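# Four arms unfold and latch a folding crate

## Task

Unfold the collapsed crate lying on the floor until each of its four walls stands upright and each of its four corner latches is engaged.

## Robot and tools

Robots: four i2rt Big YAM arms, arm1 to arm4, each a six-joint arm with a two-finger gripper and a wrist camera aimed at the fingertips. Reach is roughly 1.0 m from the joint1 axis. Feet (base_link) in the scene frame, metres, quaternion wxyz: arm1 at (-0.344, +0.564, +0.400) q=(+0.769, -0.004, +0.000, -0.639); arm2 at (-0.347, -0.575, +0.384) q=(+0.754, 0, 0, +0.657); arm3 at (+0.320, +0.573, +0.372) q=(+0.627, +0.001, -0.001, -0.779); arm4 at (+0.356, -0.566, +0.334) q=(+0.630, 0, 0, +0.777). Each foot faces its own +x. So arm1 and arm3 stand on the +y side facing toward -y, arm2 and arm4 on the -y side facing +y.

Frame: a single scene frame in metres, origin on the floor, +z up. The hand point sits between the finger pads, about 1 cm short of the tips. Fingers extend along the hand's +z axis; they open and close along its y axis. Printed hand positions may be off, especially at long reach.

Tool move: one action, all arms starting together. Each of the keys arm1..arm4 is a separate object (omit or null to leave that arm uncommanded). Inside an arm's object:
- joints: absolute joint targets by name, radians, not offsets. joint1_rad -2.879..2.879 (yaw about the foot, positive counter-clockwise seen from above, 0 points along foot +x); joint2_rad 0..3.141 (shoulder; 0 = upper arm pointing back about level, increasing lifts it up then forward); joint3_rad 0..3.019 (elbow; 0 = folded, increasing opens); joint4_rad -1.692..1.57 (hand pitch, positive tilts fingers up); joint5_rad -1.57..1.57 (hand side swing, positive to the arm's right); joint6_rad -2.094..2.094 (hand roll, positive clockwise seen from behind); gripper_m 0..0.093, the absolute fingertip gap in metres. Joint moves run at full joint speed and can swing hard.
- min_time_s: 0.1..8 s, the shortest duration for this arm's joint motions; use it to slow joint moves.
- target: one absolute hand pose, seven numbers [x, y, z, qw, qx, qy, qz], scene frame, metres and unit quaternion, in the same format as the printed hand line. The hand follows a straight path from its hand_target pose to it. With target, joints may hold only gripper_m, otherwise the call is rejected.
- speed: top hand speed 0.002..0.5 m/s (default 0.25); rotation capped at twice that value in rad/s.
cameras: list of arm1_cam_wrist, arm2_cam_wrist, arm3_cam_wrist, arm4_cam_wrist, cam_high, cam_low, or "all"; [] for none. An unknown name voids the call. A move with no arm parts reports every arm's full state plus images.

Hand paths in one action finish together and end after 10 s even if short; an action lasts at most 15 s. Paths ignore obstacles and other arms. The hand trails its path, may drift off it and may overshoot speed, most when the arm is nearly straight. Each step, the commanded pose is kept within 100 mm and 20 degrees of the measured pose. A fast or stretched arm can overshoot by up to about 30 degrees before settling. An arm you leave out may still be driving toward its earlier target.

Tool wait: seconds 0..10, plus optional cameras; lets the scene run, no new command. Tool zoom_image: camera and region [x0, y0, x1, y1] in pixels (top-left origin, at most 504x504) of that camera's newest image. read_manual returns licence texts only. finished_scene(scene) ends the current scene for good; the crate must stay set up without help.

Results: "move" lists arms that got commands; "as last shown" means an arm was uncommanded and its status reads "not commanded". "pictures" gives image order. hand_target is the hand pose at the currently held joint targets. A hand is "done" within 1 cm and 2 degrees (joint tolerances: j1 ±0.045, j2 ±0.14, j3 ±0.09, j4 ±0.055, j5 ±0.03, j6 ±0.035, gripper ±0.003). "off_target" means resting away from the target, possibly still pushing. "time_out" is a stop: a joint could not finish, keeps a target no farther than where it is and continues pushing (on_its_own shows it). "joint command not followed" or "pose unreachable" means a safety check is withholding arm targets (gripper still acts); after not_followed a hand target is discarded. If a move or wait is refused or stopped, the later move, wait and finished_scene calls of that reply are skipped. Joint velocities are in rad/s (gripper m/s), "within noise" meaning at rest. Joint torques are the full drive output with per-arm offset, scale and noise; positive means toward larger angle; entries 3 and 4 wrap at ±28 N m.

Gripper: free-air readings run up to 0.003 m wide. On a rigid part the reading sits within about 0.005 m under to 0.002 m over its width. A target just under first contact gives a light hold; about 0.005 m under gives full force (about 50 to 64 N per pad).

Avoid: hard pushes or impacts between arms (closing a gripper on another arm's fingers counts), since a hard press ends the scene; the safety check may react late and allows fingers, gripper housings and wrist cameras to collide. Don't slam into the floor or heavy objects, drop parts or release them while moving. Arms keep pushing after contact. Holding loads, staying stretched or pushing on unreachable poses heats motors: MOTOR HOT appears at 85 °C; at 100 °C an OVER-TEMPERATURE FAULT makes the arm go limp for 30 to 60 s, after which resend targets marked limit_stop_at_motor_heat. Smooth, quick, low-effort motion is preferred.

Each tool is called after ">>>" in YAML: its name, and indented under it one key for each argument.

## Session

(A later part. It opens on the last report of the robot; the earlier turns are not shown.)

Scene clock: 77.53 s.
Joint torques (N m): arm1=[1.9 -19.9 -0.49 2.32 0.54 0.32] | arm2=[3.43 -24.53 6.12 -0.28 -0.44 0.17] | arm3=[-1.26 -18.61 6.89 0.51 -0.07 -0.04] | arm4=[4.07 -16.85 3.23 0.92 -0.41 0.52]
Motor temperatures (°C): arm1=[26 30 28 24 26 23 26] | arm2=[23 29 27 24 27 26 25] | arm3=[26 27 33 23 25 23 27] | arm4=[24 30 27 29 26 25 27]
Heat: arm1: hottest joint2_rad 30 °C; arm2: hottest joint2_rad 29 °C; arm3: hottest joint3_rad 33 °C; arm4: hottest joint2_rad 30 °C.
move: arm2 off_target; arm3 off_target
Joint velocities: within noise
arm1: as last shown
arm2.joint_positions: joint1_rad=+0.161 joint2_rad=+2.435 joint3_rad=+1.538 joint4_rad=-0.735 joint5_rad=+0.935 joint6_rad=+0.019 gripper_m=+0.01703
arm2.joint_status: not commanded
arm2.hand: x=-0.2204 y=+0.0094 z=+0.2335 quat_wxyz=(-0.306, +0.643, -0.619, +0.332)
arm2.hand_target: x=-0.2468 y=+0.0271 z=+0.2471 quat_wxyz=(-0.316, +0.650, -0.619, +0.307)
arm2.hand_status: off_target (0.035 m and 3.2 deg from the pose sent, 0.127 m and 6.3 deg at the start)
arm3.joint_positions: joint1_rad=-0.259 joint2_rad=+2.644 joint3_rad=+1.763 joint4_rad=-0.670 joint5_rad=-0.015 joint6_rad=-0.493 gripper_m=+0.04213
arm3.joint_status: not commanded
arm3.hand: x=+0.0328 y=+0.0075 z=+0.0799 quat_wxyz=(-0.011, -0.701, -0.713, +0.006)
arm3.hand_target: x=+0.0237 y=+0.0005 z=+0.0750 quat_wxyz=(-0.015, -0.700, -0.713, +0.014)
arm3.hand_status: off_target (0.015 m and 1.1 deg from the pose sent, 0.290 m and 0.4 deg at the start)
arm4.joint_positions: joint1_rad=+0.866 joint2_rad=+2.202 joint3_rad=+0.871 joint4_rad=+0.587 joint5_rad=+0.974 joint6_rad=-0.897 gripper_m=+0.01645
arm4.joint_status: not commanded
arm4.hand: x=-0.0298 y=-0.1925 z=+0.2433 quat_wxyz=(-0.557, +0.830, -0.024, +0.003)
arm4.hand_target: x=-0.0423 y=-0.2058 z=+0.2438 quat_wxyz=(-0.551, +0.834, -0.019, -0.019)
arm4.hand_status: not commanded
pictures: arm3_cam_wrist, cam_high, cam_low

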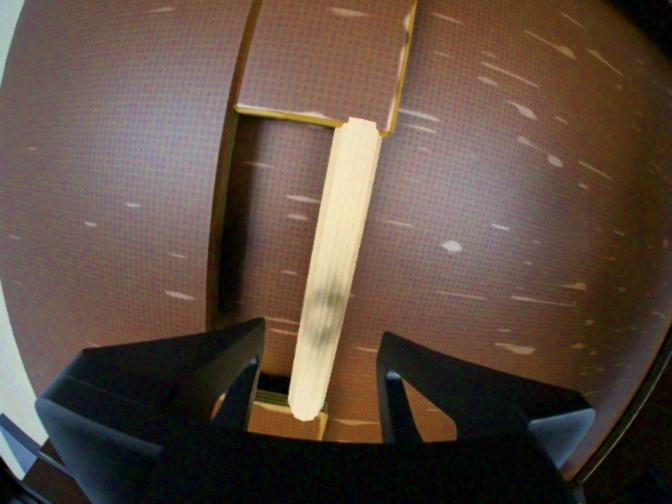

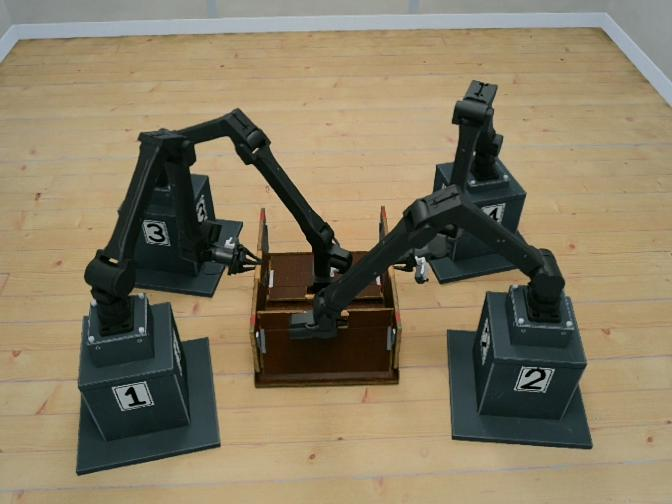

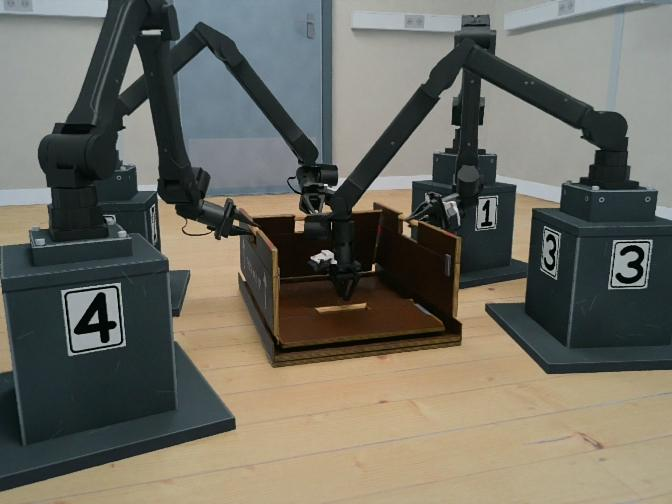

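>>> move:
  arm2: {"target": [-0.345,0.030,0.257,-0.3565,0.6261,-0.5967,0.3535], "speed": 0.15}
  arm3: {"target": [0.019,-0.006,0.026,0.015,0.70,0.7137,-0.015], "speed": 0.12}
  cameras: ["cam_high","arm3_cam_wrist","cam_low"]

Scene clock: 82.23 s.
Joint torques (N m): arm1=[2.08 -19.84 -0.64 2.22 0.43 0.32] | arm2=[6.18 -24 7.65 -0.66 -0.53 0.26] | arm3=[-1.08 -18.55 7.09 0.54 -0.01 -0.04] | arm4=[4.01 -16.73 3.36 0.94 -0.39 0.51]
Motor temperatures (°C): arm1=[26 30 28 24 26 23 26] | arm2=[23 29 27 24 27 26 25] | arm3=[26 27 33 23 25 23 27] | arm4=[24 30 27 29 26 25 27]
Heat: arm1: hottest joint2_rad 30 °C; arm2: hottest joint2_rad 29 °C; arm3: hottest joint3_rad 33 °C; arm4: hottest joint2_rad 30 °C.
move: arm2 off_target; arm3 off_target
Joint velocities: within noise
arm1.joint_positions: joint1_rad=+0.889 joint2_rad=+2.426 joint3_rad=+0.804 joint4_rad=+0.931 joint5_rad=+0.976 joint6_rad=-0.888 gripper_m=+0.01703
arm1.joint_status: not commanded
arm1.hand: x=-0.0056 y=+0.2145 z=+0.2370 quat_wxyz=(-0.016, -0.039, -0.821, +0.569)
arm1.hand_target: x=+0.0034 y=+0.2243 z=+0.2439 quat_wxyz=(-0.035, -0.040, -0.820, +0.570)
arm1.hand_status: not commanded
arm2.joint_positions: joint1_rad=+0.310 joint2_rad=+2.526 joint3_rad=+1.705 joint4_rad=-1.136 joint5_rad=+1.039 joint6_rad=+0.372 gripper_m=+0.01687
arm2.joint_status: not commanded
arm2.hand: x=-0.2966 y=+0.0119 z=+0.2486 quat_wxyz=(-0.343, +0.613, -0.599, +0.384)
arm2.hand_target: x=-0.3441 y=+0.0292 z=+0.2574 quat_wxyz=(-0.357, +0.627, -0.596, +0.352)
arm2.hand_status: off_target (0.052 m and 4.1 deg from the pose sent, 0.128 m and 7.0 deg at the start)
arm3.joint_positions: joint1_rad=-0.259 joint2_rad=+2.756 joint3_rad=+1.868 joint4_rad=-0.656 joint5_rad=-0.015 joint6_rad=-0.496 gripper_m=+0.04213
arm3.joint_status: not commanded
arm3.hand: x=+0.0281 y=-0.0019 z=+0.0365 quat_wxyz=(-0.012, -0.700, -0.714, +0.009)
arm3.hand_target: x=+0.0194 y=-0.0052 z=+0.0263 quat_wxyz=(-0.015, -0.700, -0.714, +0.015)
arm3.hand_status: off_target (0.014 m and 0.7 deg from the pose sent, 0.057 m and 1.1 deg at the start)
arm4.joint_positions: joint1_rad=+0.867 joint2_rad=+2.200 joint3_rad=+0.869 joint4_rad=+0.587 joint5_rad=+0.973 joint6_rad=-0.895 gripper_m=+0.01645
arm4.joint_status: not commanded
arm4.hand: x=-0.0302 y=-0.1933 z=+0.2435 quat_wxyz=(-0.556, +0.831, -0.024, +0.001)
arm4.hand_target: x=-0.0425 y=-0.2057 z=+0.2441 quat_wxyz=(-0.551, +0.834, -0.020, -0.020)
arm4.hand_status: not commanded
pictures: arm3_cam_wrist, cam_high, cam_low

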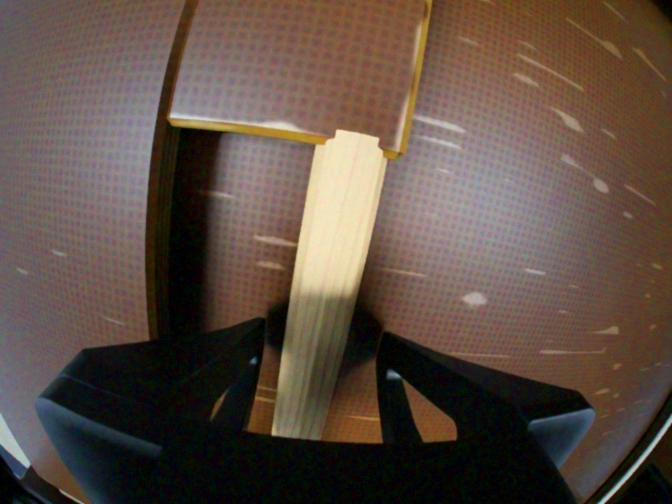

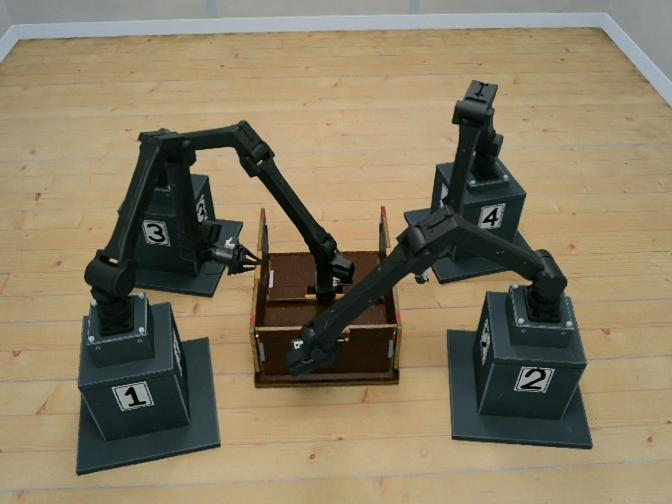

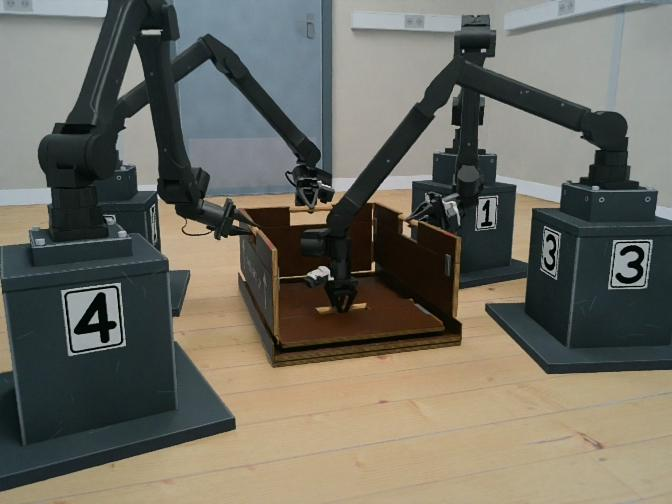

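>>> move:
  arm3: {"joints": {"gripper_m": 0.002}}
  cameras: ["cam_high","arm3_cam_wrist"]

>>> zoom_image:
  camera: "cam_high"
  region: [240, 190, 430, 400]

Scene clock: 85.87 s.
Joint torques (N m): arm1=[2.08 -19.72 -0.34 2.13 0.49 0.33] | arm2=[6.18 -24.12 7.65 -0.7 -0.53 0.25] | arm3=[-1.44 -18.55 6.97 0.84 0.22 -0.21] | arm4=[3.96 -16.73 3.36 0.94 -0.39 0.51]
Motor temperatures (°C): arm1=[26 30 28 24 26 23 26] | arm2=[23 29 27 24 27 26 25] | arm3=[26 27 33 23 25 23 27] | arm4=[24 30 27 29 26 25 28]
Heat: arm1: hottest joint2_rad 30 °C; arm2: hottest joint2_rad 29 °C; arm3: hottest joint3_rad 33 °C; arm4: hottest joint2_rad 30 °C.
move: arm3 off_target
Joint velocities: within noise
arm1, arm2, arm4: as last shown
arm3.joint_positions: joint1_rad=-0.256 joint2_rad=+2.756 joint3_rad=+1.868 joint4_rad=-0.661 joint5_rad=-0.030 joint6_rad=-0.479 gripper_m=+0.01701
arm3.joint_status: gripper_m off_target (ended at +0.01704, target +0.00200)
arm3.hand: x=+0.0328 y=-0.0030 z=+0.0365 quat_wxyz=(-0.019, -0.704, -0.710, +0.005)
arm3.hand_target: x=+0.0224 y=-0.0067 z=+0.0263 quat_wxyz=(-0.019, -0.699, -0.715, +0.014)
arm3.hand_status: not commanded
pictures: arm3_cam_wrist, cam_high

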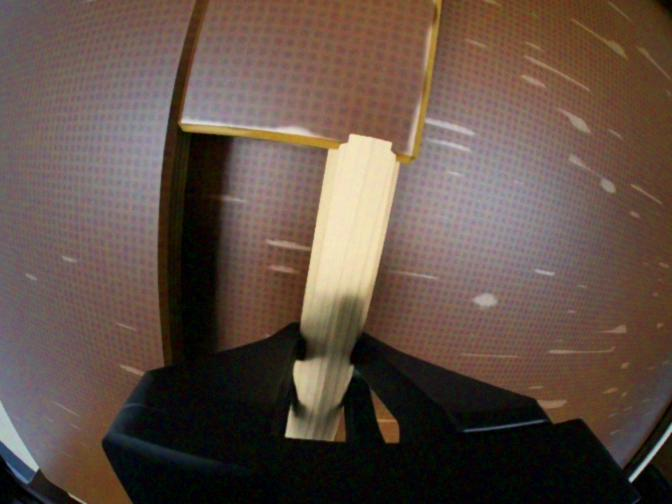

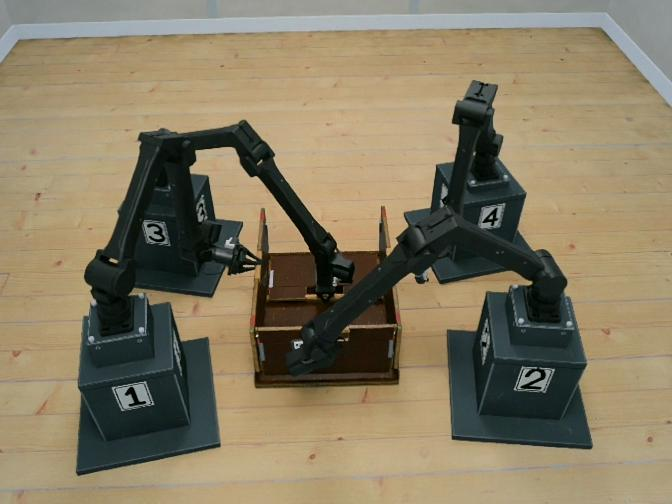

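Scaled by 2.400 from the camera's image (finer frame: 960x720).

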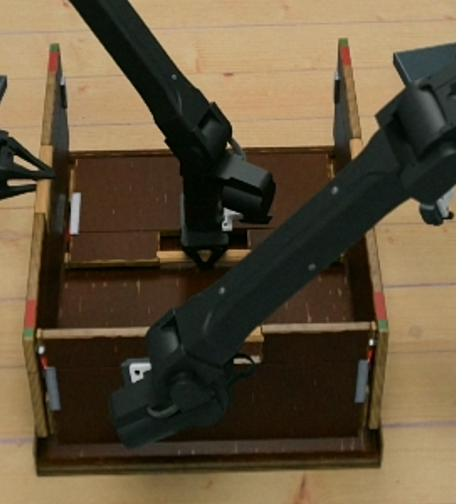

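>>> move:
  arm3: {"target": [0.060,-0.005,0.166,-0.15,0.669,0.712,-0.158], "speed": 0.2}

>>> move:
  arm3: {"target": [0.150,-0.007,0.255,-0.271,0.633,0.674,-0.272], "speed": 0.2}
  cameras: ["cam_high","cam_low"]

Scene clock: 88.83 s.
Joint torques (N m): arm1=[2.08 -20.01 -0.57 1.92 0.48 0.33] | arm2=[6.24 -24.06 7.62 -0.69 -0.53 0.25] | arm3=[0.32 -22.71 3.17 -0.03 0.47 -0.42] | arm4=[3.96 -16.79 3.36 0.92 -0.39 0.51]
Motor temperatures (°C): arm1=[26 30 28 24 26 23 26] | arm2=[23 30 27 24 27 26 25] | arm3=[26 27 33 23 25 23 27] | arm4=[24 30 27 29 26 25 28]
Heat: arm1: hottest joint2_rad 30 °C; arm2: hottest joint2_rad 30 °C; arm3: hottest joint3_rad 33 °C; arm4: hottest joint2_rad 30 °C.
move: arm3 off_target
Joint velocities: within noise
arm1, arm2, arm4: as last shown
arm3.joint_positions: joint1_rad=-0.106 joint2_rad=+2.490 joint3_rad=+1.556 joint4_rad=-0.472 joint5_rad=+0.408 joint6_rad=-0.362 gripper_m=+0.01701
arm3.joint_status: not commanded
arm3.hand: x=+0.0562 y=-0.0019 z=+0.1391 quat_wxyz=(+0.147, -0.688, -0.693, +0.158)
arm3.hand_target: x=+0.0619 y=-0.0097 z=+0.1652 quat_wxyz=(+0.148, -0.666, -0.712, +0.163)
arm3.hand_status: off_target (0.027 m and 3.1 deg from the pose sent, 0.132 m and 26.5 deg at the start)
pictures: none

Scene clock: 90.40 s.
Joint torques (N m): arm1=[2.08 -19.84 -0.53 2.3 0.48 0.3] | arm2=[6.18 -24.12 7.65 -0.7 -0.53 0.24] | arm3=[-0.15 -22.07 3.9 -0.95 0.96 -0.36] | arm4=[4.01 -16.79 3.36 0.94 -0.39 0.5]
Motor temperatures (°C): arm1=[26 30 28 24 26 23 26] | arm2=[23 30 27 24 27 26 25] | arm3=[26 27 32 23 26 23 27] | arm4=[24 30 27 29 26 25 28]
Heat: arm1: hottest joint2_rad 30 °C; arm2: hottest joint2_rad 30 °C; arm3: hottest joint3_rad 32 °C; arm4: hottest joint2_rad 30 °C.
move: arm3 off_target
Joint velocities: within noise
arm1, arm2, arm4: as last shown
arm3.joint_positions: joint1_rad=+0.112 joint2_rad=+2.345 joint3_rad=+1.430 joint4_rad=-0.546 joint5_rad=+0.775 joint6_rad=-0.149 gripper_m=+0.01691
arm3.joint_status: not commanded
arm3.hand: x=+0.1383 y=-0.0009 z=+0.2252 quat_wxyz=(+0.266, -0.654, -0.654, +0.271)
arm3.hand_target: x=+0.1443 y=-0.0057 z=+0.2531 quat_wxyz=(+0.272, -0.634, -0.671, +0.272)
arm3.hand_status: off_target (0.033 m and 3.4 deg from the pose sent, 0.149 m and 20.4 deg at the start)

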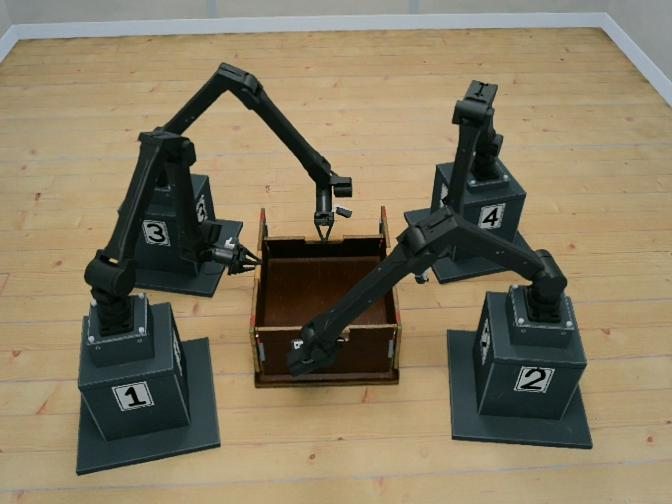

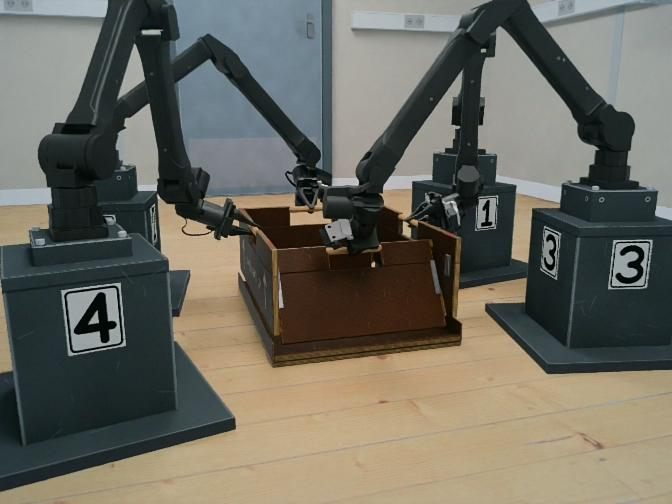

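>>> move:
  arm3: {"target": [0.231,-0.010,0.275,-0.329,0.608,0.647,-0.325], "speed": 0.2}

>>> move:
  arm3: {"target": [0.300,-0.012,0.277,-0.36,0.59,0.628,-0.36], "speed": 0.15}
  cameras: ["cam_high","cam_low"]

>>> zoom_image:
  camera: "cam_high"
  region: [240, 190, 430, 400]

>>> zoom_image:
  camera: "cam_low"
  region: [225, 180, 475, 370]

Scene clock: 93.20 s.
Joint torques (N m): arm1=[2.08 -19.84 -0.61 2.15 0.48 0.4] | arm2=[6.18 -24.06 7.65 -0.68 -0.53 0.25] | arm3=[1.14 -20.13 6.5 -2.56 1.04 -0.2] | arm4=[3.9 -16.79 3.34 0.92 -0.39 0.51]
Motor temperatures (°C): arm1=[26 30 28 24 26 23 26] | arm2=[24 30 27 24 27 26 25] | arm3=[26 28 32 23 26 23 27] | arm4=[24 30 27 29 26 25 28]
Heat: arm1: hottest joint2_rad 30 °C; arm2: hottest joint2_rad 30 °C; arm3: hottest joint3_rad 32 °C; arm4: hottest joint2_rad 30 °C.
move: arm3 off_target
Joint velocities: within noise
arm1, arm2, arm4: as last shown
arm3.joint_positions: joint1_rad=+0.285 joint2_rad=+2.348 joint3_rad=+1.466 joint4_rad=-0.761 joint5_rad=+0.950 joint6_rad=+0.107 gripper_m=+0.01672
arm3.joint_status: not commanded
arm3.hand: x=+0.2186 y=-0.0011 z=+0.2545 quat_wxyz=(+0.317, -0.629, -0.629, +0.329)
arm3.hand_target: x=+0.2282 y=-0.0102 z=+0.2750 quat_wxyz=(+0.328, -0.608, -0.645, +0.326)
arm3.hand_status: off_target (0.026 m and 3.5 deg from the pose sent, 0.106 m and 10.9 deg at the start)
arm4.hand_target: x=-0.0424 y=-0.2055 z=+0.2441 quat_wxyz=(-0.551, +0.834, -0.020, -0.020)
pictures: none

Scene clock: 94.53 s.
Joint torques (N m): arm1=[1.67 -19.96 -0.5 2.06 0.47 0.34] | arm2=[6.3 -24.06 7.58 -0.65 -0.5 0.25] | arm3=[5.6 -20.19 6.57 -3.1 0.69 -0.02] | arm4=[3.96 -16.79 3.34 0.95 -0.43 0.51]
Motor temperatures (°C): arm1=[26 30 28 24 26 23 26] | arm2=[24 30 27 24 27 26 25] | arm3=[26 28 32 23 26 23 27] | arm4=[24 30 27 29 26 25 28]
Heat: arm1: hottest joint2_rad 30 °C; arm2: hottest joint2_rad 30 °C; arm3: hottest joint3_rad 32 °C; arm4: hottest joint2_rad 30 °C.
move: arm3 off_target
Joint velocities: within noise
arm1.joint_positions: joint1_rad=+0.889 joint2_rad=+2.426 joint3_rad=+0.804 joint4_rad=+0.931 joint5_rad=+0.976 joint6_rad=-0.886 gripper_m=+0.01703
arm1.joint_status: not commanded
arm1.hand: x=-0.0056 y=+0.2145 z=+0.2370 quat_wxyz=(-0.017, -0.040, -0.821, +0.569)
arm1.hand_target: x=+0.0033 y=+0.2243 z=+0.2439 quat_wxyz=(-0.035, -0.041, -0.820, +0.570)
arm1.hand_status: not commanded
arm2.joint_positions: joint1_rad=+0.308 joint2_rad=+2.526 joint3_rad=+1.705 joint4_rad=-1.137 joint5_rad=+1.039 joint6_rad=+0.372 gripper_m=+0.01687
arm2.joint_status: not commanded
arm2.hand: x=-0.2957 y=+0.0116 z=+0.2487 quat_wxyz=(-0.343, +0.613, -0.599, +0.385)
arm2.hand_target: x=-0.3436 y=+0.0290 z=+0.2575 quat_wxyz=(-0.357, +0.627, -0.596, +0.353)
arm2.hand_status: not commanded
arm3.joint_positions: joint1_rad=+0.362 joint2_rad=+2.432 joint3_rad=+1.588 joint4_rad=-1.034 joint5_rad=+1.039 joint6_rad=+0.356 gripper_m=+0.01664
arm3.joint_status: not commanded
arm3.hand: x=+0.2534 y=-0.0009 z=+0.2570 quat_wxyz=(+0.363, -0.620, -0.599, +0.354)
arm3.hand_target: x=+0.2977 y=-0.0114 z=+0.2763 quat_wxyz=(+0.359, -0.589, -0.628, +0.361)
arm3.hand_status: off_target (0.052 m and 4.8 deg from the pose sent, 0.085 m and 7.6 deg at the start)
arm4.joint_positions: joint1_rad=+0.867 joint2_rad=+2.200 joint3_rad=+0.869 joint4_rad=+0.587 joint5_rad=+0.974 joint6_rad=-0.895 gripper_m=+0.01644
arm4.joint_status: not commanded
arm4.hand: x=-0.0300 y=-0.1933 z=+0.2437 quat_wxyz=(-0.557, +0.830, -0.024, +0.002)
arm4.hand_target: x=-0.0423 y=-0.2055 z=+0.2441 quat_wxyz=(-0.551, +0.834, -0.020, -0.019)
arm4.hand_status: not commanded

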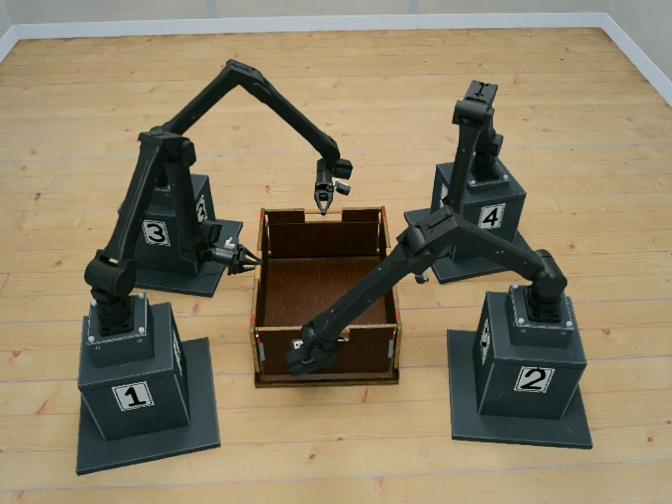

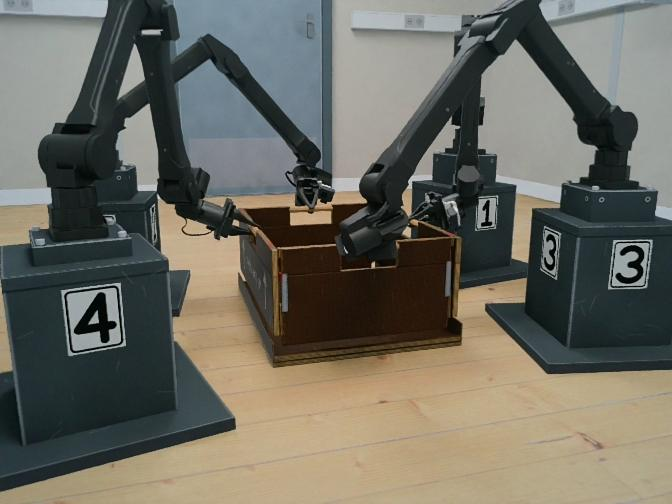

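Scaled by 2.400 from the camera's image (finer frame: 960x720).

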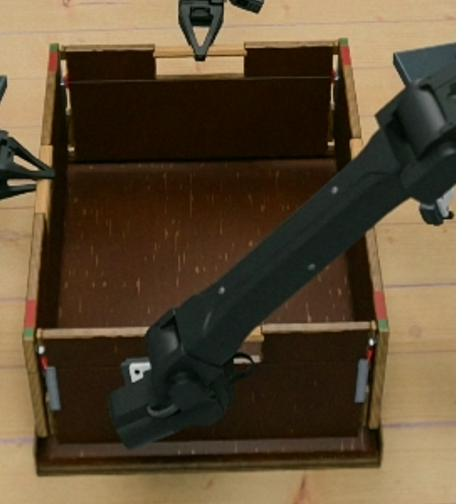

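Scaled by 2.016 from the camera's image (finer frame: 960x720).

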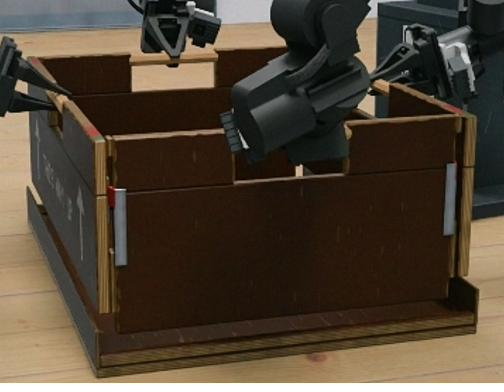

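>>> zoom_image:
  camera: "cam_low"
  region: [425, 225, 475, 310]

>>> zoom_image:
  camera: "cam_high"
  region: [250, 195, 400, 265]

Scaled by 5.929 from the camera's image (finer frame: 960x720).

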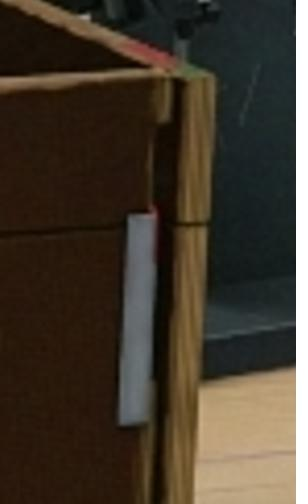

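Scaled by 3.360 from the camera's image (finer frame: 960x720).

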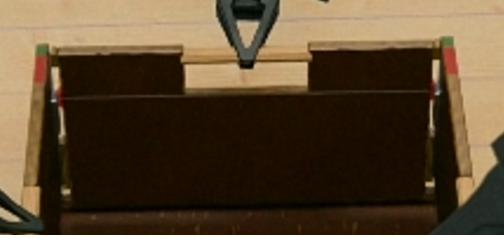

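>>> move:
  arm1: {"target": [0.004,0.195,0.244,0.036,0.041,0.82,-0.57], "speed": 0.1}
  arm4: {"target": [-0.043,-0.176,0.244,-0.55,0.8346,-0.02,-0.02], "speed": 0.1}
  cameras: ["cam_high","cam_low"]

>>> zoom_image:
  camera: "cam_low"
  region: [265, 225, 475, 370]

>>> zoom_image:
  camera: "cam_high"
  region: [240, 190, 430, 400]

Scene clock: 99.50 s.
Joint torques (N m): arm1=[-1.9 -18.55 2.1 2.86 -0.56 -0.04] | arm2=[6.24 -24.12 7.58 -0.64 -0.49 0.24] | arm3=[5.66 -20.48 6.53 -3.07 0.71 0.02] | arm4=[0.79 -15.38 6.34 2.07 -1.42 -0.08]
Motor temperatures (°C): arm1=[26 30 28 24 26 23 26] | arm2=[24 30 27 24 27 26 25] | arm3=[26 28 32 24 26 23 28] | arm4=[24 30 27 29 26 25 28]
Heat: arm1: hottest joint2_rad 30 °C; arm2: hottest joint2_rad 30 °C; arm3: hottest joint3_rad 32 °C; arm4: hottest joint2_rad 30 °C.
move: arm1 off_target; arm4 off_target
Joint velocities: within noise
arm1.joint_positions: joint1_rad=+0.881 joint2_rad=+2.426 joint3_rad=+0.804 joint4_rad=+0.943 joint5_rad=+0.956 joint6_rad=-0.901 gripper_m=+0.01703
arm1.joint_status: not commanded
arm1.hand: x=-0.0042 y=+0.2119 z=+0.2369 quat_wxyz=(-0.022, -0.035, -0.823, +0.567)
arm1.hand_target: x=+0.0066 y=+0.1989 z=+0.2447 quat_wxyz=(-0.039, -0.042, -0.819, +0.572)
arm1.hand_status: off_target (0.020 m and 1.8 deg from the pose sent, 0.023 m and 2.2 deg at the start)
arm2: as last shown
arm3.joint_positions: joint1_rad=+0.362 joint2_rad=+2.432 joint3_rad=+1.588 joint4_rad=-1.035 joint5_rad=+1.039 joint6_rad=+0.357 gripper_m=+0.01664
arm3.joint_status: not commanded
arm3.hand: x=+0.2534 y=-0.0006 z=+0.2571 quat_wxyz=(+0.363, -0.620, -0.599, +0.354)
arm3.hand_target: x=+0.2977 y=-0.0112 z=+0.2764 quat_wxyz=(+0.359, -0.589, -0.628, +0.361)
arm3.hand_status: not commanded
arm4.joint_positions: joint1_rad=+0.861 joint2_rad=+2.199 joint3_rad=+0.869 joint4_rad=+0.591 joint5_rad=+0.959 joint6_rad=-0.903 gripper_m=+0.01644
arm4.joint_status: not commanded
arm4.hand: x=-0.0305 y=-0.1911 z=+0.2433 quat_wxyz=(-0.554, +0.832, -0.021, -0.001)
arm4.hand_target: x=-0.0464 y=-0.1807 z=+0.2443 quat_wxyz=(-0.550, +0.835, -0.015, -0.022)
arm4.hand_status: off_target (0.020 m and 2.2 deg from the pose sent, 0.022 m and 2.7 deg at the start)

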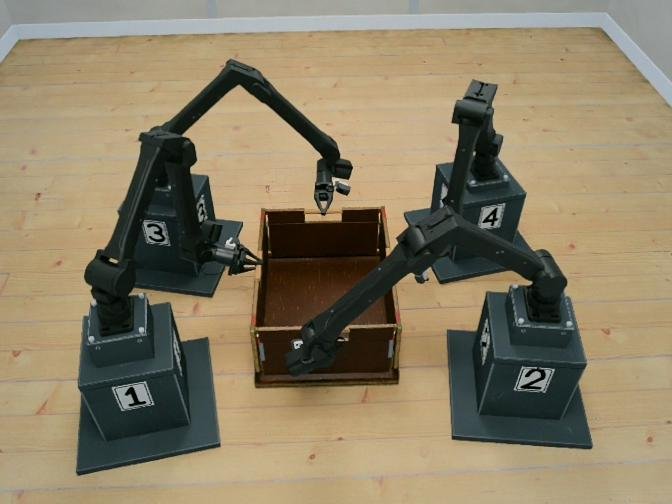

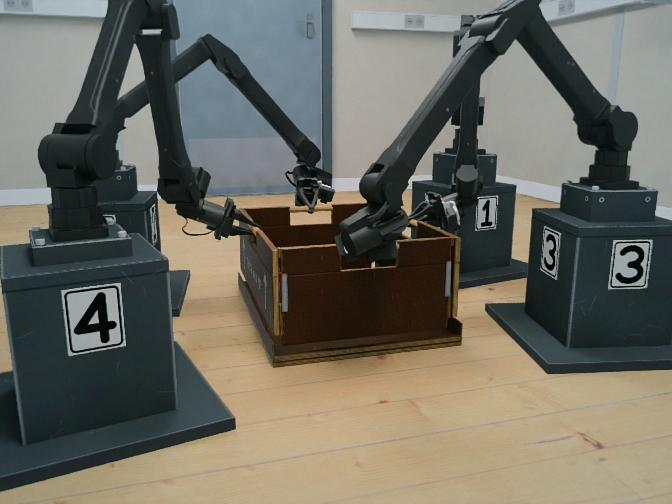

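Scaled by 2.400 from the camera's image (finer frame: 960x720).

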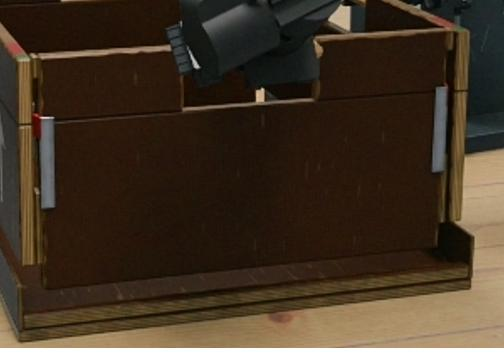

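Scaled by 2.400 from the camera's image (finer frame: 960x720).

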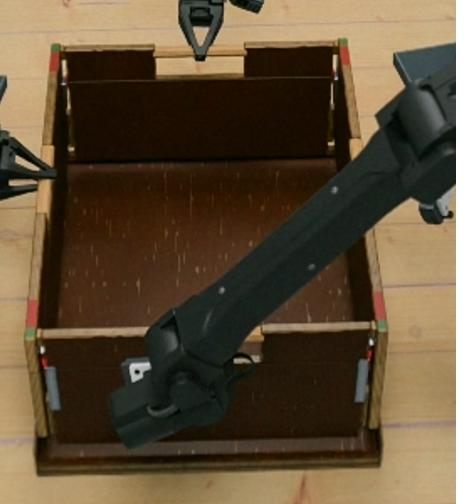

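>>> move:
  arm1: {"target": [0.004,0.226,0.244,0.036,0.041,0.82,-0.57], "speed": 0.12}
  arm4: {"target": [-0.043,-0.206,0.244,-0.55,0.8346,-0.02,-0.02], "speed": 0.12}
  arm2: {"target": [-0.262,0.029,0.257,-0.3565,0.6261,-0.5967,0.3535], "speed": 0.2}
  arm3: {"target": [0.222,-0.011,0.276,-0.36,0.59,0.628,-0.36], "speed": 0.2}
  cameras: ["cam_high","cam_low"]

>>> zoom_image:
  camera: "cam_low"
  region: [265, 225, 475, 370]

>>> zoom_image:
  camera: "cam_high"
  region: [240, 190, 430, 400]

Scene clock: 103.80 s.
Joint torques (N m): arm1=[2.14 -19.96 -0.4 1.52 0.67 0.33] | arm2=[-4.01 -24.18 5.82 1.5 0.37 -0.64] | arm3=[-3.84 -20.48 4.51 0.58 1.36 -0.99] | arm4=[3.55 -16.56 3.49 0.85 -0.14 0.55]
Motor temperatures (°C): arm1=[26 31 28 24 26 23 26] | arm2=[24 30 27 24 27 26 25] | arm3=[26 28 32 24 26 23 28] | arm4=[24 30 27 29 27 25 28]
Heat: arm1: hottest joint2_rad 31 °C; arm2: hottest joint2_rad 30 °C; arm3: hottest joint3_rad 32 °C; arm4: hottest joint2_rad 30 °C.
move: arm1 off_target; arm2 off_target; arm3 off_target; arm4 off_target
Joint velocities: within noise
arm1.joint_positions: joint1_rad=+0.884 joint2_rad=+2.426 joint3_rad=+0.802 joint4_rad=+0.939 joint5_rad=+0.964 joint6_rad=-0.894 gripper_m=+0.01703
arm1.joint_status: not commanded
arm1.hand: x=-0.0053 y=+0.2133 z=+0.2368 quat_wxyz=(-0.020, -0.037, -0.822, +0.568)
arm1.hand_target: x=+0.0014 y=+0.2221 z=+0.2431 quat_wxyz=(-0.033, -0.040, -0.821, +0.569)
arm1.hand_status: off_target (0.017 m and 1.9 deg from the pose sent, 0.018 m and 1.8 deg at the start)
arm2.joint_positions: joint1_rad=+0.303 joint2_rad=+2.472 joint3_rad=+1.602 joint4_rad=-0.936 joint5_rad=+1.044 joint6_rad=+0.224 gripper_m=+0.01687
arm2.joint_status: not commanded
arm2.hand: x=-0.2926 y=+0.0117 z=+0.2478 quat_wxyz=(-0.355, +0.634, -0.586, +0.360)
arm2.hand_target: x=-0.2698 y=+0.0269 z=+0.2567 quat_wxyz=(-0.355, +0.628, -0.597, +0.352)
arm2.hand_status: off_target (0.036 m and 1.7 deg from the pose sent, 0.039 m and 4.2 deg at the start)
arm3.joint_positions: joint1_rad=+0.358 joint2_rad=+2.398 joint3_rad=+1.519 joint4_rad=-0.888 joint5_rad=+1.049 joint6_rad=+0.236 gripper_m=+0.01663
arm3.joint_status: not commanded
arm3.hand: x=+0.2500 y=-0.0013 z=+0.2564 quat_wxyz=(+0.349, -0.605, -0.616, +0.364)
arm3.hand_target: x=+0.2288 y=-0.0099 z=+0.2756 quat_wxyz=(+0.364, -0.587, -0.629, +0.358)
arm3.hand_status: off_target (0.035 m and 2.5 deg from the pose sent, 0.038 m and 4.8 deg at the start)
arm4.joint_positions: joint1_rad=+0.864 joint2_rad=+2.197 joint3_rad=+0.868 joint4_rad=+0.589 joint5_rad=+0.965 joint6_rad=-0.898 gripper_m=+0.01644
arm4.joint_status: not commanded
arm4.hand: x=-0.0302 y=-0.1923 z=+0.2442 quat_wxyz=(-0.555, +0.832, -0.023, -0.001)
arm4.hand_target: x=-0.0396 y=-0.2022 z=+0.2446 quat_wxyz=(-0.551, +0.834, -0.024, -0.018)
arm4.hand_status: off_target (0.019 m and 2.3 deg from the pose sent, 0.019 m and 2.2 deg at the start)

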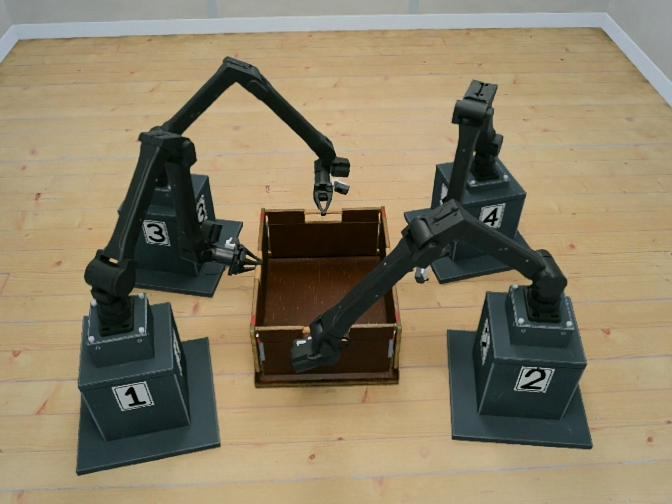

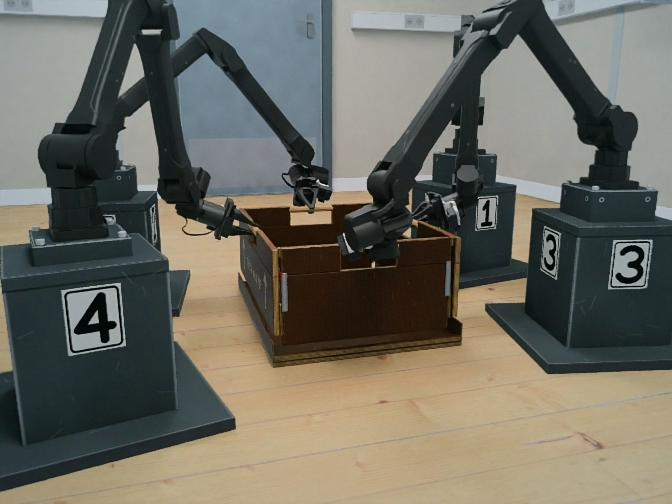

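Scaled by 2.400 from the camera's image (finer frame: 960x720).

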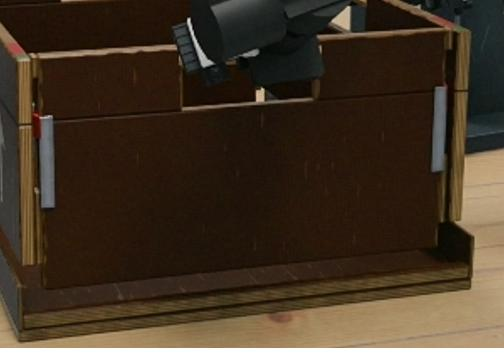

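Scaled by 2.400 from the camera's image (finer frame: 960x720).

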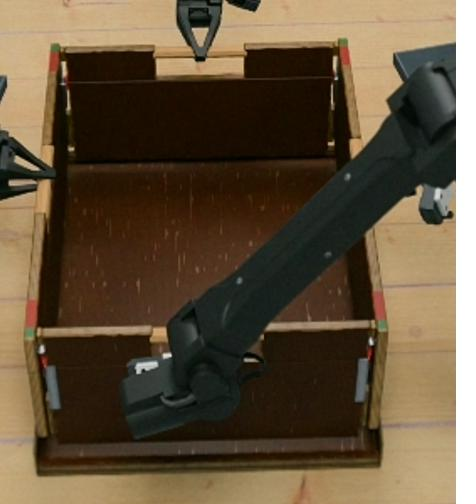

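>>> move:
  arm2: {"target": [-0.305,0.027,0.257,-0.3565,0.6261,-0.5967,0.3535], "speed": 0.2}
  arm3: {"target": [0.262,-0.0105,0.275,-0.36,0.59,0.628,-0.36], "speed": 0.2}

>>> move:
  arm1: {"joints": {"gripper_m": 0.04}}
  arm2: {"joints": {"gripper_m": 0.05}}
  arm3: {"joints": {"gripper_m": 0.05}}
  arm4: {"joints": {"gripper_m": 0.04}}
  cameras: ["cam_high"]

>>> zoom_image:
  camera: "cam_high"
  region: [240, 190, 430, 400]

Scene clock: 107.77 s.
Joint torques (N m): arm1=[1.38 -19.19 -0.49 1.72 0.57 0.34] | arm2=[0.79 -23.3 7.36 -0.44 0.44 0.07] | arm3=[0.5 -19.55 6.45 -2.15 1.4 -0.2] | arm4=[3.55 -16.62 3.49 0.85 -0.13 0.55]
Motor temperatures (°C): arm1=[26 31 28 24 26 23 26] | arm2=[24 30 27 24 27 26 25] | arm3=[26 29 31 24 26 24 28] | arm4=[24 30 27 29 27 25 28]
Heat: arm1: hottest joint2_rad 31 °C; arm2: hottest joint2_rad 30 °C; arm3: hottest joint3_rad 31 °C; arm4: hottest joint2_rad 30 °C.
move: arm2 off_target; arm3 off_target
Joint velocities: within noise
arm1.joint_positions: joint1_rad=+0.887 joint2_rad=+2.426 joint3_rad=+0.802 joint4_rad=+0.939 joint5_rad=+0.967 joint6_rad=-0.892 gripper_m=+0.01703
arm1.joint_status: not commanded
arm1.hand: x=-0.0047 y=+0.2142 z=+0.2370 quat_wxyz=(-0.020, -0.038, -0.822, +0.568)
arm1.hand_target: x=+0.0019 y=+0.2224 z=+0.2432 quat_wxyz=(-0.034, -0.039, -0.821, +0.569)
arm1.hand_status: not commanded
arm2.joint_positions: joint1_rad=+0.302 joint2_rad=+2.486 joint3_rad=+1.634 joint4_rad=-1.002 joint5_rad=+1.034 joint6_rad=+0.278 gripper_m=+0.01687
arm2.joint_status: not commanded
arm2.hand: x=-0.2925 y=+0.0115 z=+0.2483 quat_wxyz=(-0.349, +0.625, -0.595, +0.365)
arm2.hand_target: x=-0.3013 y=+0.0274 z=+0.2567 quat_wxyz=(-0.357, +0.623, -0.600, +0.352)
arm2.hand_status: off_target (0.022 m and 1.6 deg from the pose sent, 0.022 m and 1.7 deg at the start)
arm3.joint_positions: joint1_rad=+0.356 joint2_rad=+2.398 joint3_rad=+1.527 joint4_rad=-0.911 joint5_rad=+1.036 joint6_rad=+0.264 gripper_m=+0.01663
arm3.joint_status: not commanded
arm3.hand: x=+0.2502 y=-0.0005 z=+0.2567 quat_wxyz=(+0.347, -0.613, -0.612, +0.359)
arm3.hand_target: x=+0.2575 y=-0.0109 z=+0.2744 quat_wxyz=(+0.357, -0.593, -0.624, +0.361)
arm3.hand_status: off_target (0.024 m and 3.6 deg from the pose sent, 0.024 m and 2.5 deg at the start)
arm4: as last shown
pictures: none

Scene clock: 108.50 s.
Joint torques (N m): arm1=[-0.09 -18.96 0.05 1.68 0.57 0.26] | arm2=[1.03 -23.36 6.79 -0.39 0.47 0.07] | arm3=[0.32 -19.37 6.54 -0.54 0.84 0] | arm4=[2.2 -16.44 3.52 0.85 0.13 0.35]
Motor temperatures (°C): arm1=[26 31 28 24 26 23 26] | arm2=[24 30 27 24 27 26 25] | arm3=[26 29 31 24 26 24 28] | arm4=[24 30 27 29 27 25 28]
Heat: arm1: hottest joint2_rad 31 °C; arm2: hottest joint2_rad 30 °C; arm3: hottest joint3_rad 31 °C; arm4: hottest joint2_rad 30 °C.
move: arm1 done; arm2 done; arm3 done; arm4 done
Joint velocities: within noise
arm1.joint_positions: joint1_rad=+0.913 joint2_rad=+2.415 joint3_rad=+0.795 joint4_rad=+0.939 joint5_rad=+0.967 joint6_rad=-0.880 gripper_m=+0.03996
arm1.joint_status: all done
arm1.hand: x=+0.0038 y=+0.2236 z=+0.2408 quat_wxyz=(-0.032, -0.033, -0.822, +0.568)
arm1.hand_target: x=+0.0047 y=+0.2258 z=+0.2431 quat_wxyz=(-0.036, -0.036, -0.821, +0.568)
arm1.hand_status: not commanded
arm2.joint_positions: joint1_rad=+0.299 joint2_rad=+2.486 joint3_rad=+1.642 joint4_rad=-1.004 joint5_rad=+1.034 joint6_rad=+0.269 gripper_m=+0.04989
arm2.joint_status: all done
arm2.hand: x=-0.2912 y=+0.0144 z=+0.2500 quat_wxyz=(-0.348, +0.626, -0.594, +0.365)
arm2.hand_target: x=-0.2994 y=+0.0269 z=+0.2567 quat_wxyz=(-0.355, +0.625, -0.598, +0.355)
arm2.hand_status: not commanded
arm3.joint_positions: joint1_rad=+0.362 joint2_rad=+2.397 joint3_rad=+1.529 joint4_rad=-0.951 joint5_rad=+1.051 joint6_rad=+0.233 gripper_m=+0.04989
arm3.joint_status: all done
arm3.hand: x=+0.2517 y=+0.0035 z=+0.2616 quat_wxyz=(+0.367, -0.591, -0.626, +0.351)
arm3.hand_target: x=+0.2612 y=-0.0119 z=+0.2748 quat_wxyz=(+0.357, -0.589, -0.628, +0.362)
arm3.hand_status: not commanded
arm4.joint_positions: joint1_rad=+0.890 joint2_rad=+2.196 joint3_rad=+0.868 joint4_rad=+0.589 joint5_rad=+0.948 joint6_rad=-0.883 gripper_m=+0.03995
arm4.joint_status: all done
arm4.hand: x=-0.0425 y=-0.2031 z=+0.2433 quat_wxyz=(-0.551, +0.834, -0.015, -0.018)
arm4.hand_target: x=-0.0435 y=-0.2054 z=+0.2437 quat_wxyz=(-0.548, +0.836, -0.019, -0.023)
arm4.hand_status: not commanded

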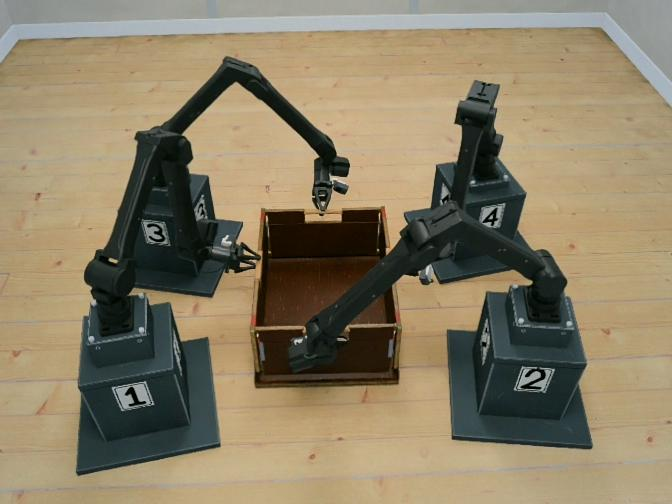

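Scaled by 2.400 from the camera's image (finer frame: 960x720).

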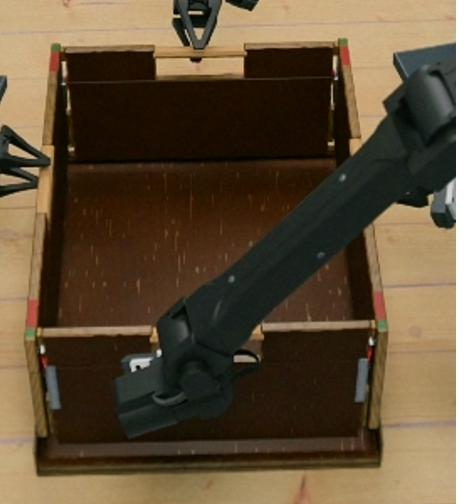

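>>> move:
  arm1: {"target": [0.003,0.32,0.279,-0.036,-0.036,-0.821,0.568], "speed": 0.2}
  arm2: {"target": [-0.43,0.027,0.331,-0.355,0.625,-0.598,0.355], "speed": 0.25}
  arm3: {"target": [0.392,-0.011,0.347,0.357,-0.589,-0.628,0.362], "speed": 0.25}
  arm4: {"target": [-0.043,-0.30,0.28,-0.548,0.836,-0.019,-0.023], "speed": 0.2}
  cameras: ["cam_high","cam_low"]

>>> zoom_image:
  camera: "cam_high"
  region: [240, 190, 430, 400]

>>> zoom_image:
  camera: "cam_low"
  region: [225, 180, 475, 370]

Scene clock: 114.83 s.
Joint torques (N m): arm1=[0.26 -17.73 0.88 1.11 0.78 0.27] | arm2=[-0.91 -24.23 7.86 -0.91 0.37 0.15] | arm3=[-1.73 -18.78 8.05 -1.25 0.41 0.22] | arm4=[1.67 -14.51 4.18 0.46 0.47 0.41]
Motor temperatures (°C): arm1=[26 31 28 24 26 23 25] | arm2=[24 29 27 24 27 26 25] | arm3=[26 28 31 24 26 23 27] | arm4=[24 30 27 29 27 25 27]
Heat: arm1: hottest joint2_rad 31 °C; arm2: hottest joint2_rad 29 °C; arm3: hottest joint3_rad 31 °C; arm4: hottest joint2_rad 30 °C.
move: arm1 done; arm2 off_target; arm3 off_target; arm4 done
Joint velocities: within noise
arm1.joint_positions: joint1_rad=+1.151 joint2_rad=+2.248 joint3_rad=+0.670 joint4_rad=+0.587 joint5_rad=+1.130 joint6_rad=-0.533 gripper_m=+0.03996
arm1.joint_status: not commanded
arm1.hand: x=-0.0015 y=+0.3191 z=+0.2766 quat_wxyz=(-0.030, -0.030, -0.822, +0.569)
arm1.hand_target: x=+0.0018 y=+0.3188 z=+0.2798 quat_wxyz=(-0.035, -0.036, -0.820, +0.570)
arm1.hand_status: done (0.005 m and 1.0 deg from the pose sent, 0.104 m and 0.6 deg at the start)
arm2.joint_positions: joint1_rad=+0.515 joint2_rad=+2.486 joint3_rad=+1.866 joint4_rad=-1.516 joint5_rad=+0.958 joint6_rad=+0.606 gripper_m=+0.04989
arm2.joint_status: not commanded
arm2.hand: x=-0.4289 y=+0.0176 z=+0.3231 quat_wxyz=(-0.353, +0.631, -0.587, +0.365)
arm2.hand_target: x=-0.4293 y=+0.0284 z=+0.3311 quat_wxyz=(-0.356, +0.624, -0.598, +0.355)
arm2.hand_status: off_target (0.012 m and 1.8 deg from the pose sent, 0.161 m and 1.5 deg at the start)
arm3.joint_positions: joint1_rad=+0.585 joint2_rad=+2.378 joint3_rad=+1.739 joint4_rad=-1.488 joint5_rad=+0.985 joint6_rad=+0.587 gripper_m=+0.04989
arm3.joint_status: not commanded
arm3.hand: x=+0.3864 y=-0.0004 z=+0.3425 quat_wxyz=(+0.367, -0.580, -0.632, +0.359)
arm3.hand_target: x=+0.3863 y=-0.0112 z=+0.3465 quat_wxyz=(+0.360, -0.591, -0.625, +0.361)
arm3.hand_status: off_target (0.013 m and 1.7 deg from the pose sent, 0.165 m and 1.7 deg at the start)
arm4.joint_positions: joint1_rad=+1.097 joint2_rad=+2.032 joint3_rad=+0.774 joint4_rad=+0.267 joint5_rad=+1.077 joint6_rad=-0.588 gripper_m=+0.03995
arm4.joint_status: not commanded
arm4.hand: x=-0.0424 y=-0.2985 z=+0.2797 quat_wxyz=(-0.549, +0.835, -0.013, -0.020)
arm4.hand_target: x=-0.0419 y=-0.2983 z=+0.2806 quat_wxyz=(-0.549, +0.835, -0.019, -0.022)
arm4.hand_status: done (0.002 m and 0.8 deg from the pose sent, 0.104 m and 0.8 deg at the start)

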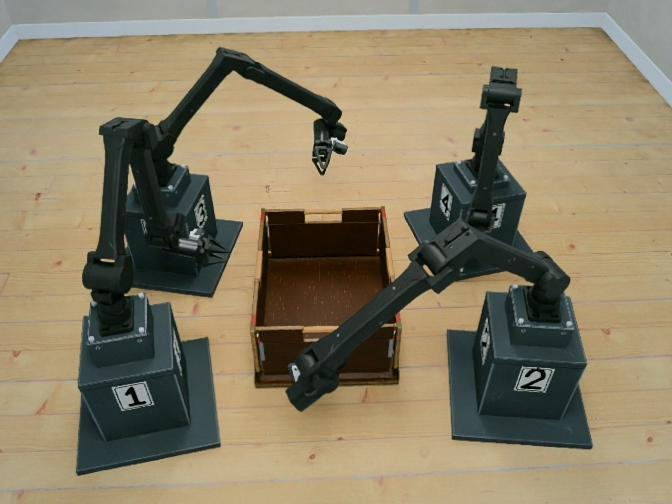

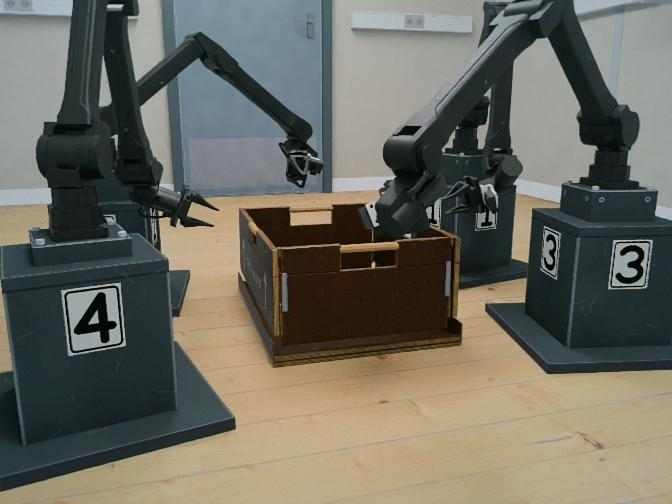

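Scaled by 2.400 from the camera's image (finer frame: 960x720).

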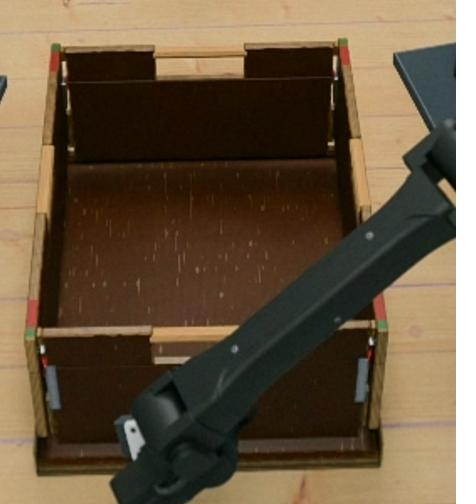

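Scaled by 2.016 from the camera's image (finer frame: 960x720).

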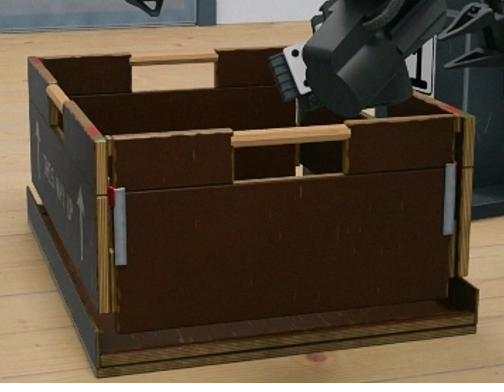

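Crate stands with all four corners latched and all arms clear.

>>> finished_scene:
  scene: 2

The scene is finished: the task was done.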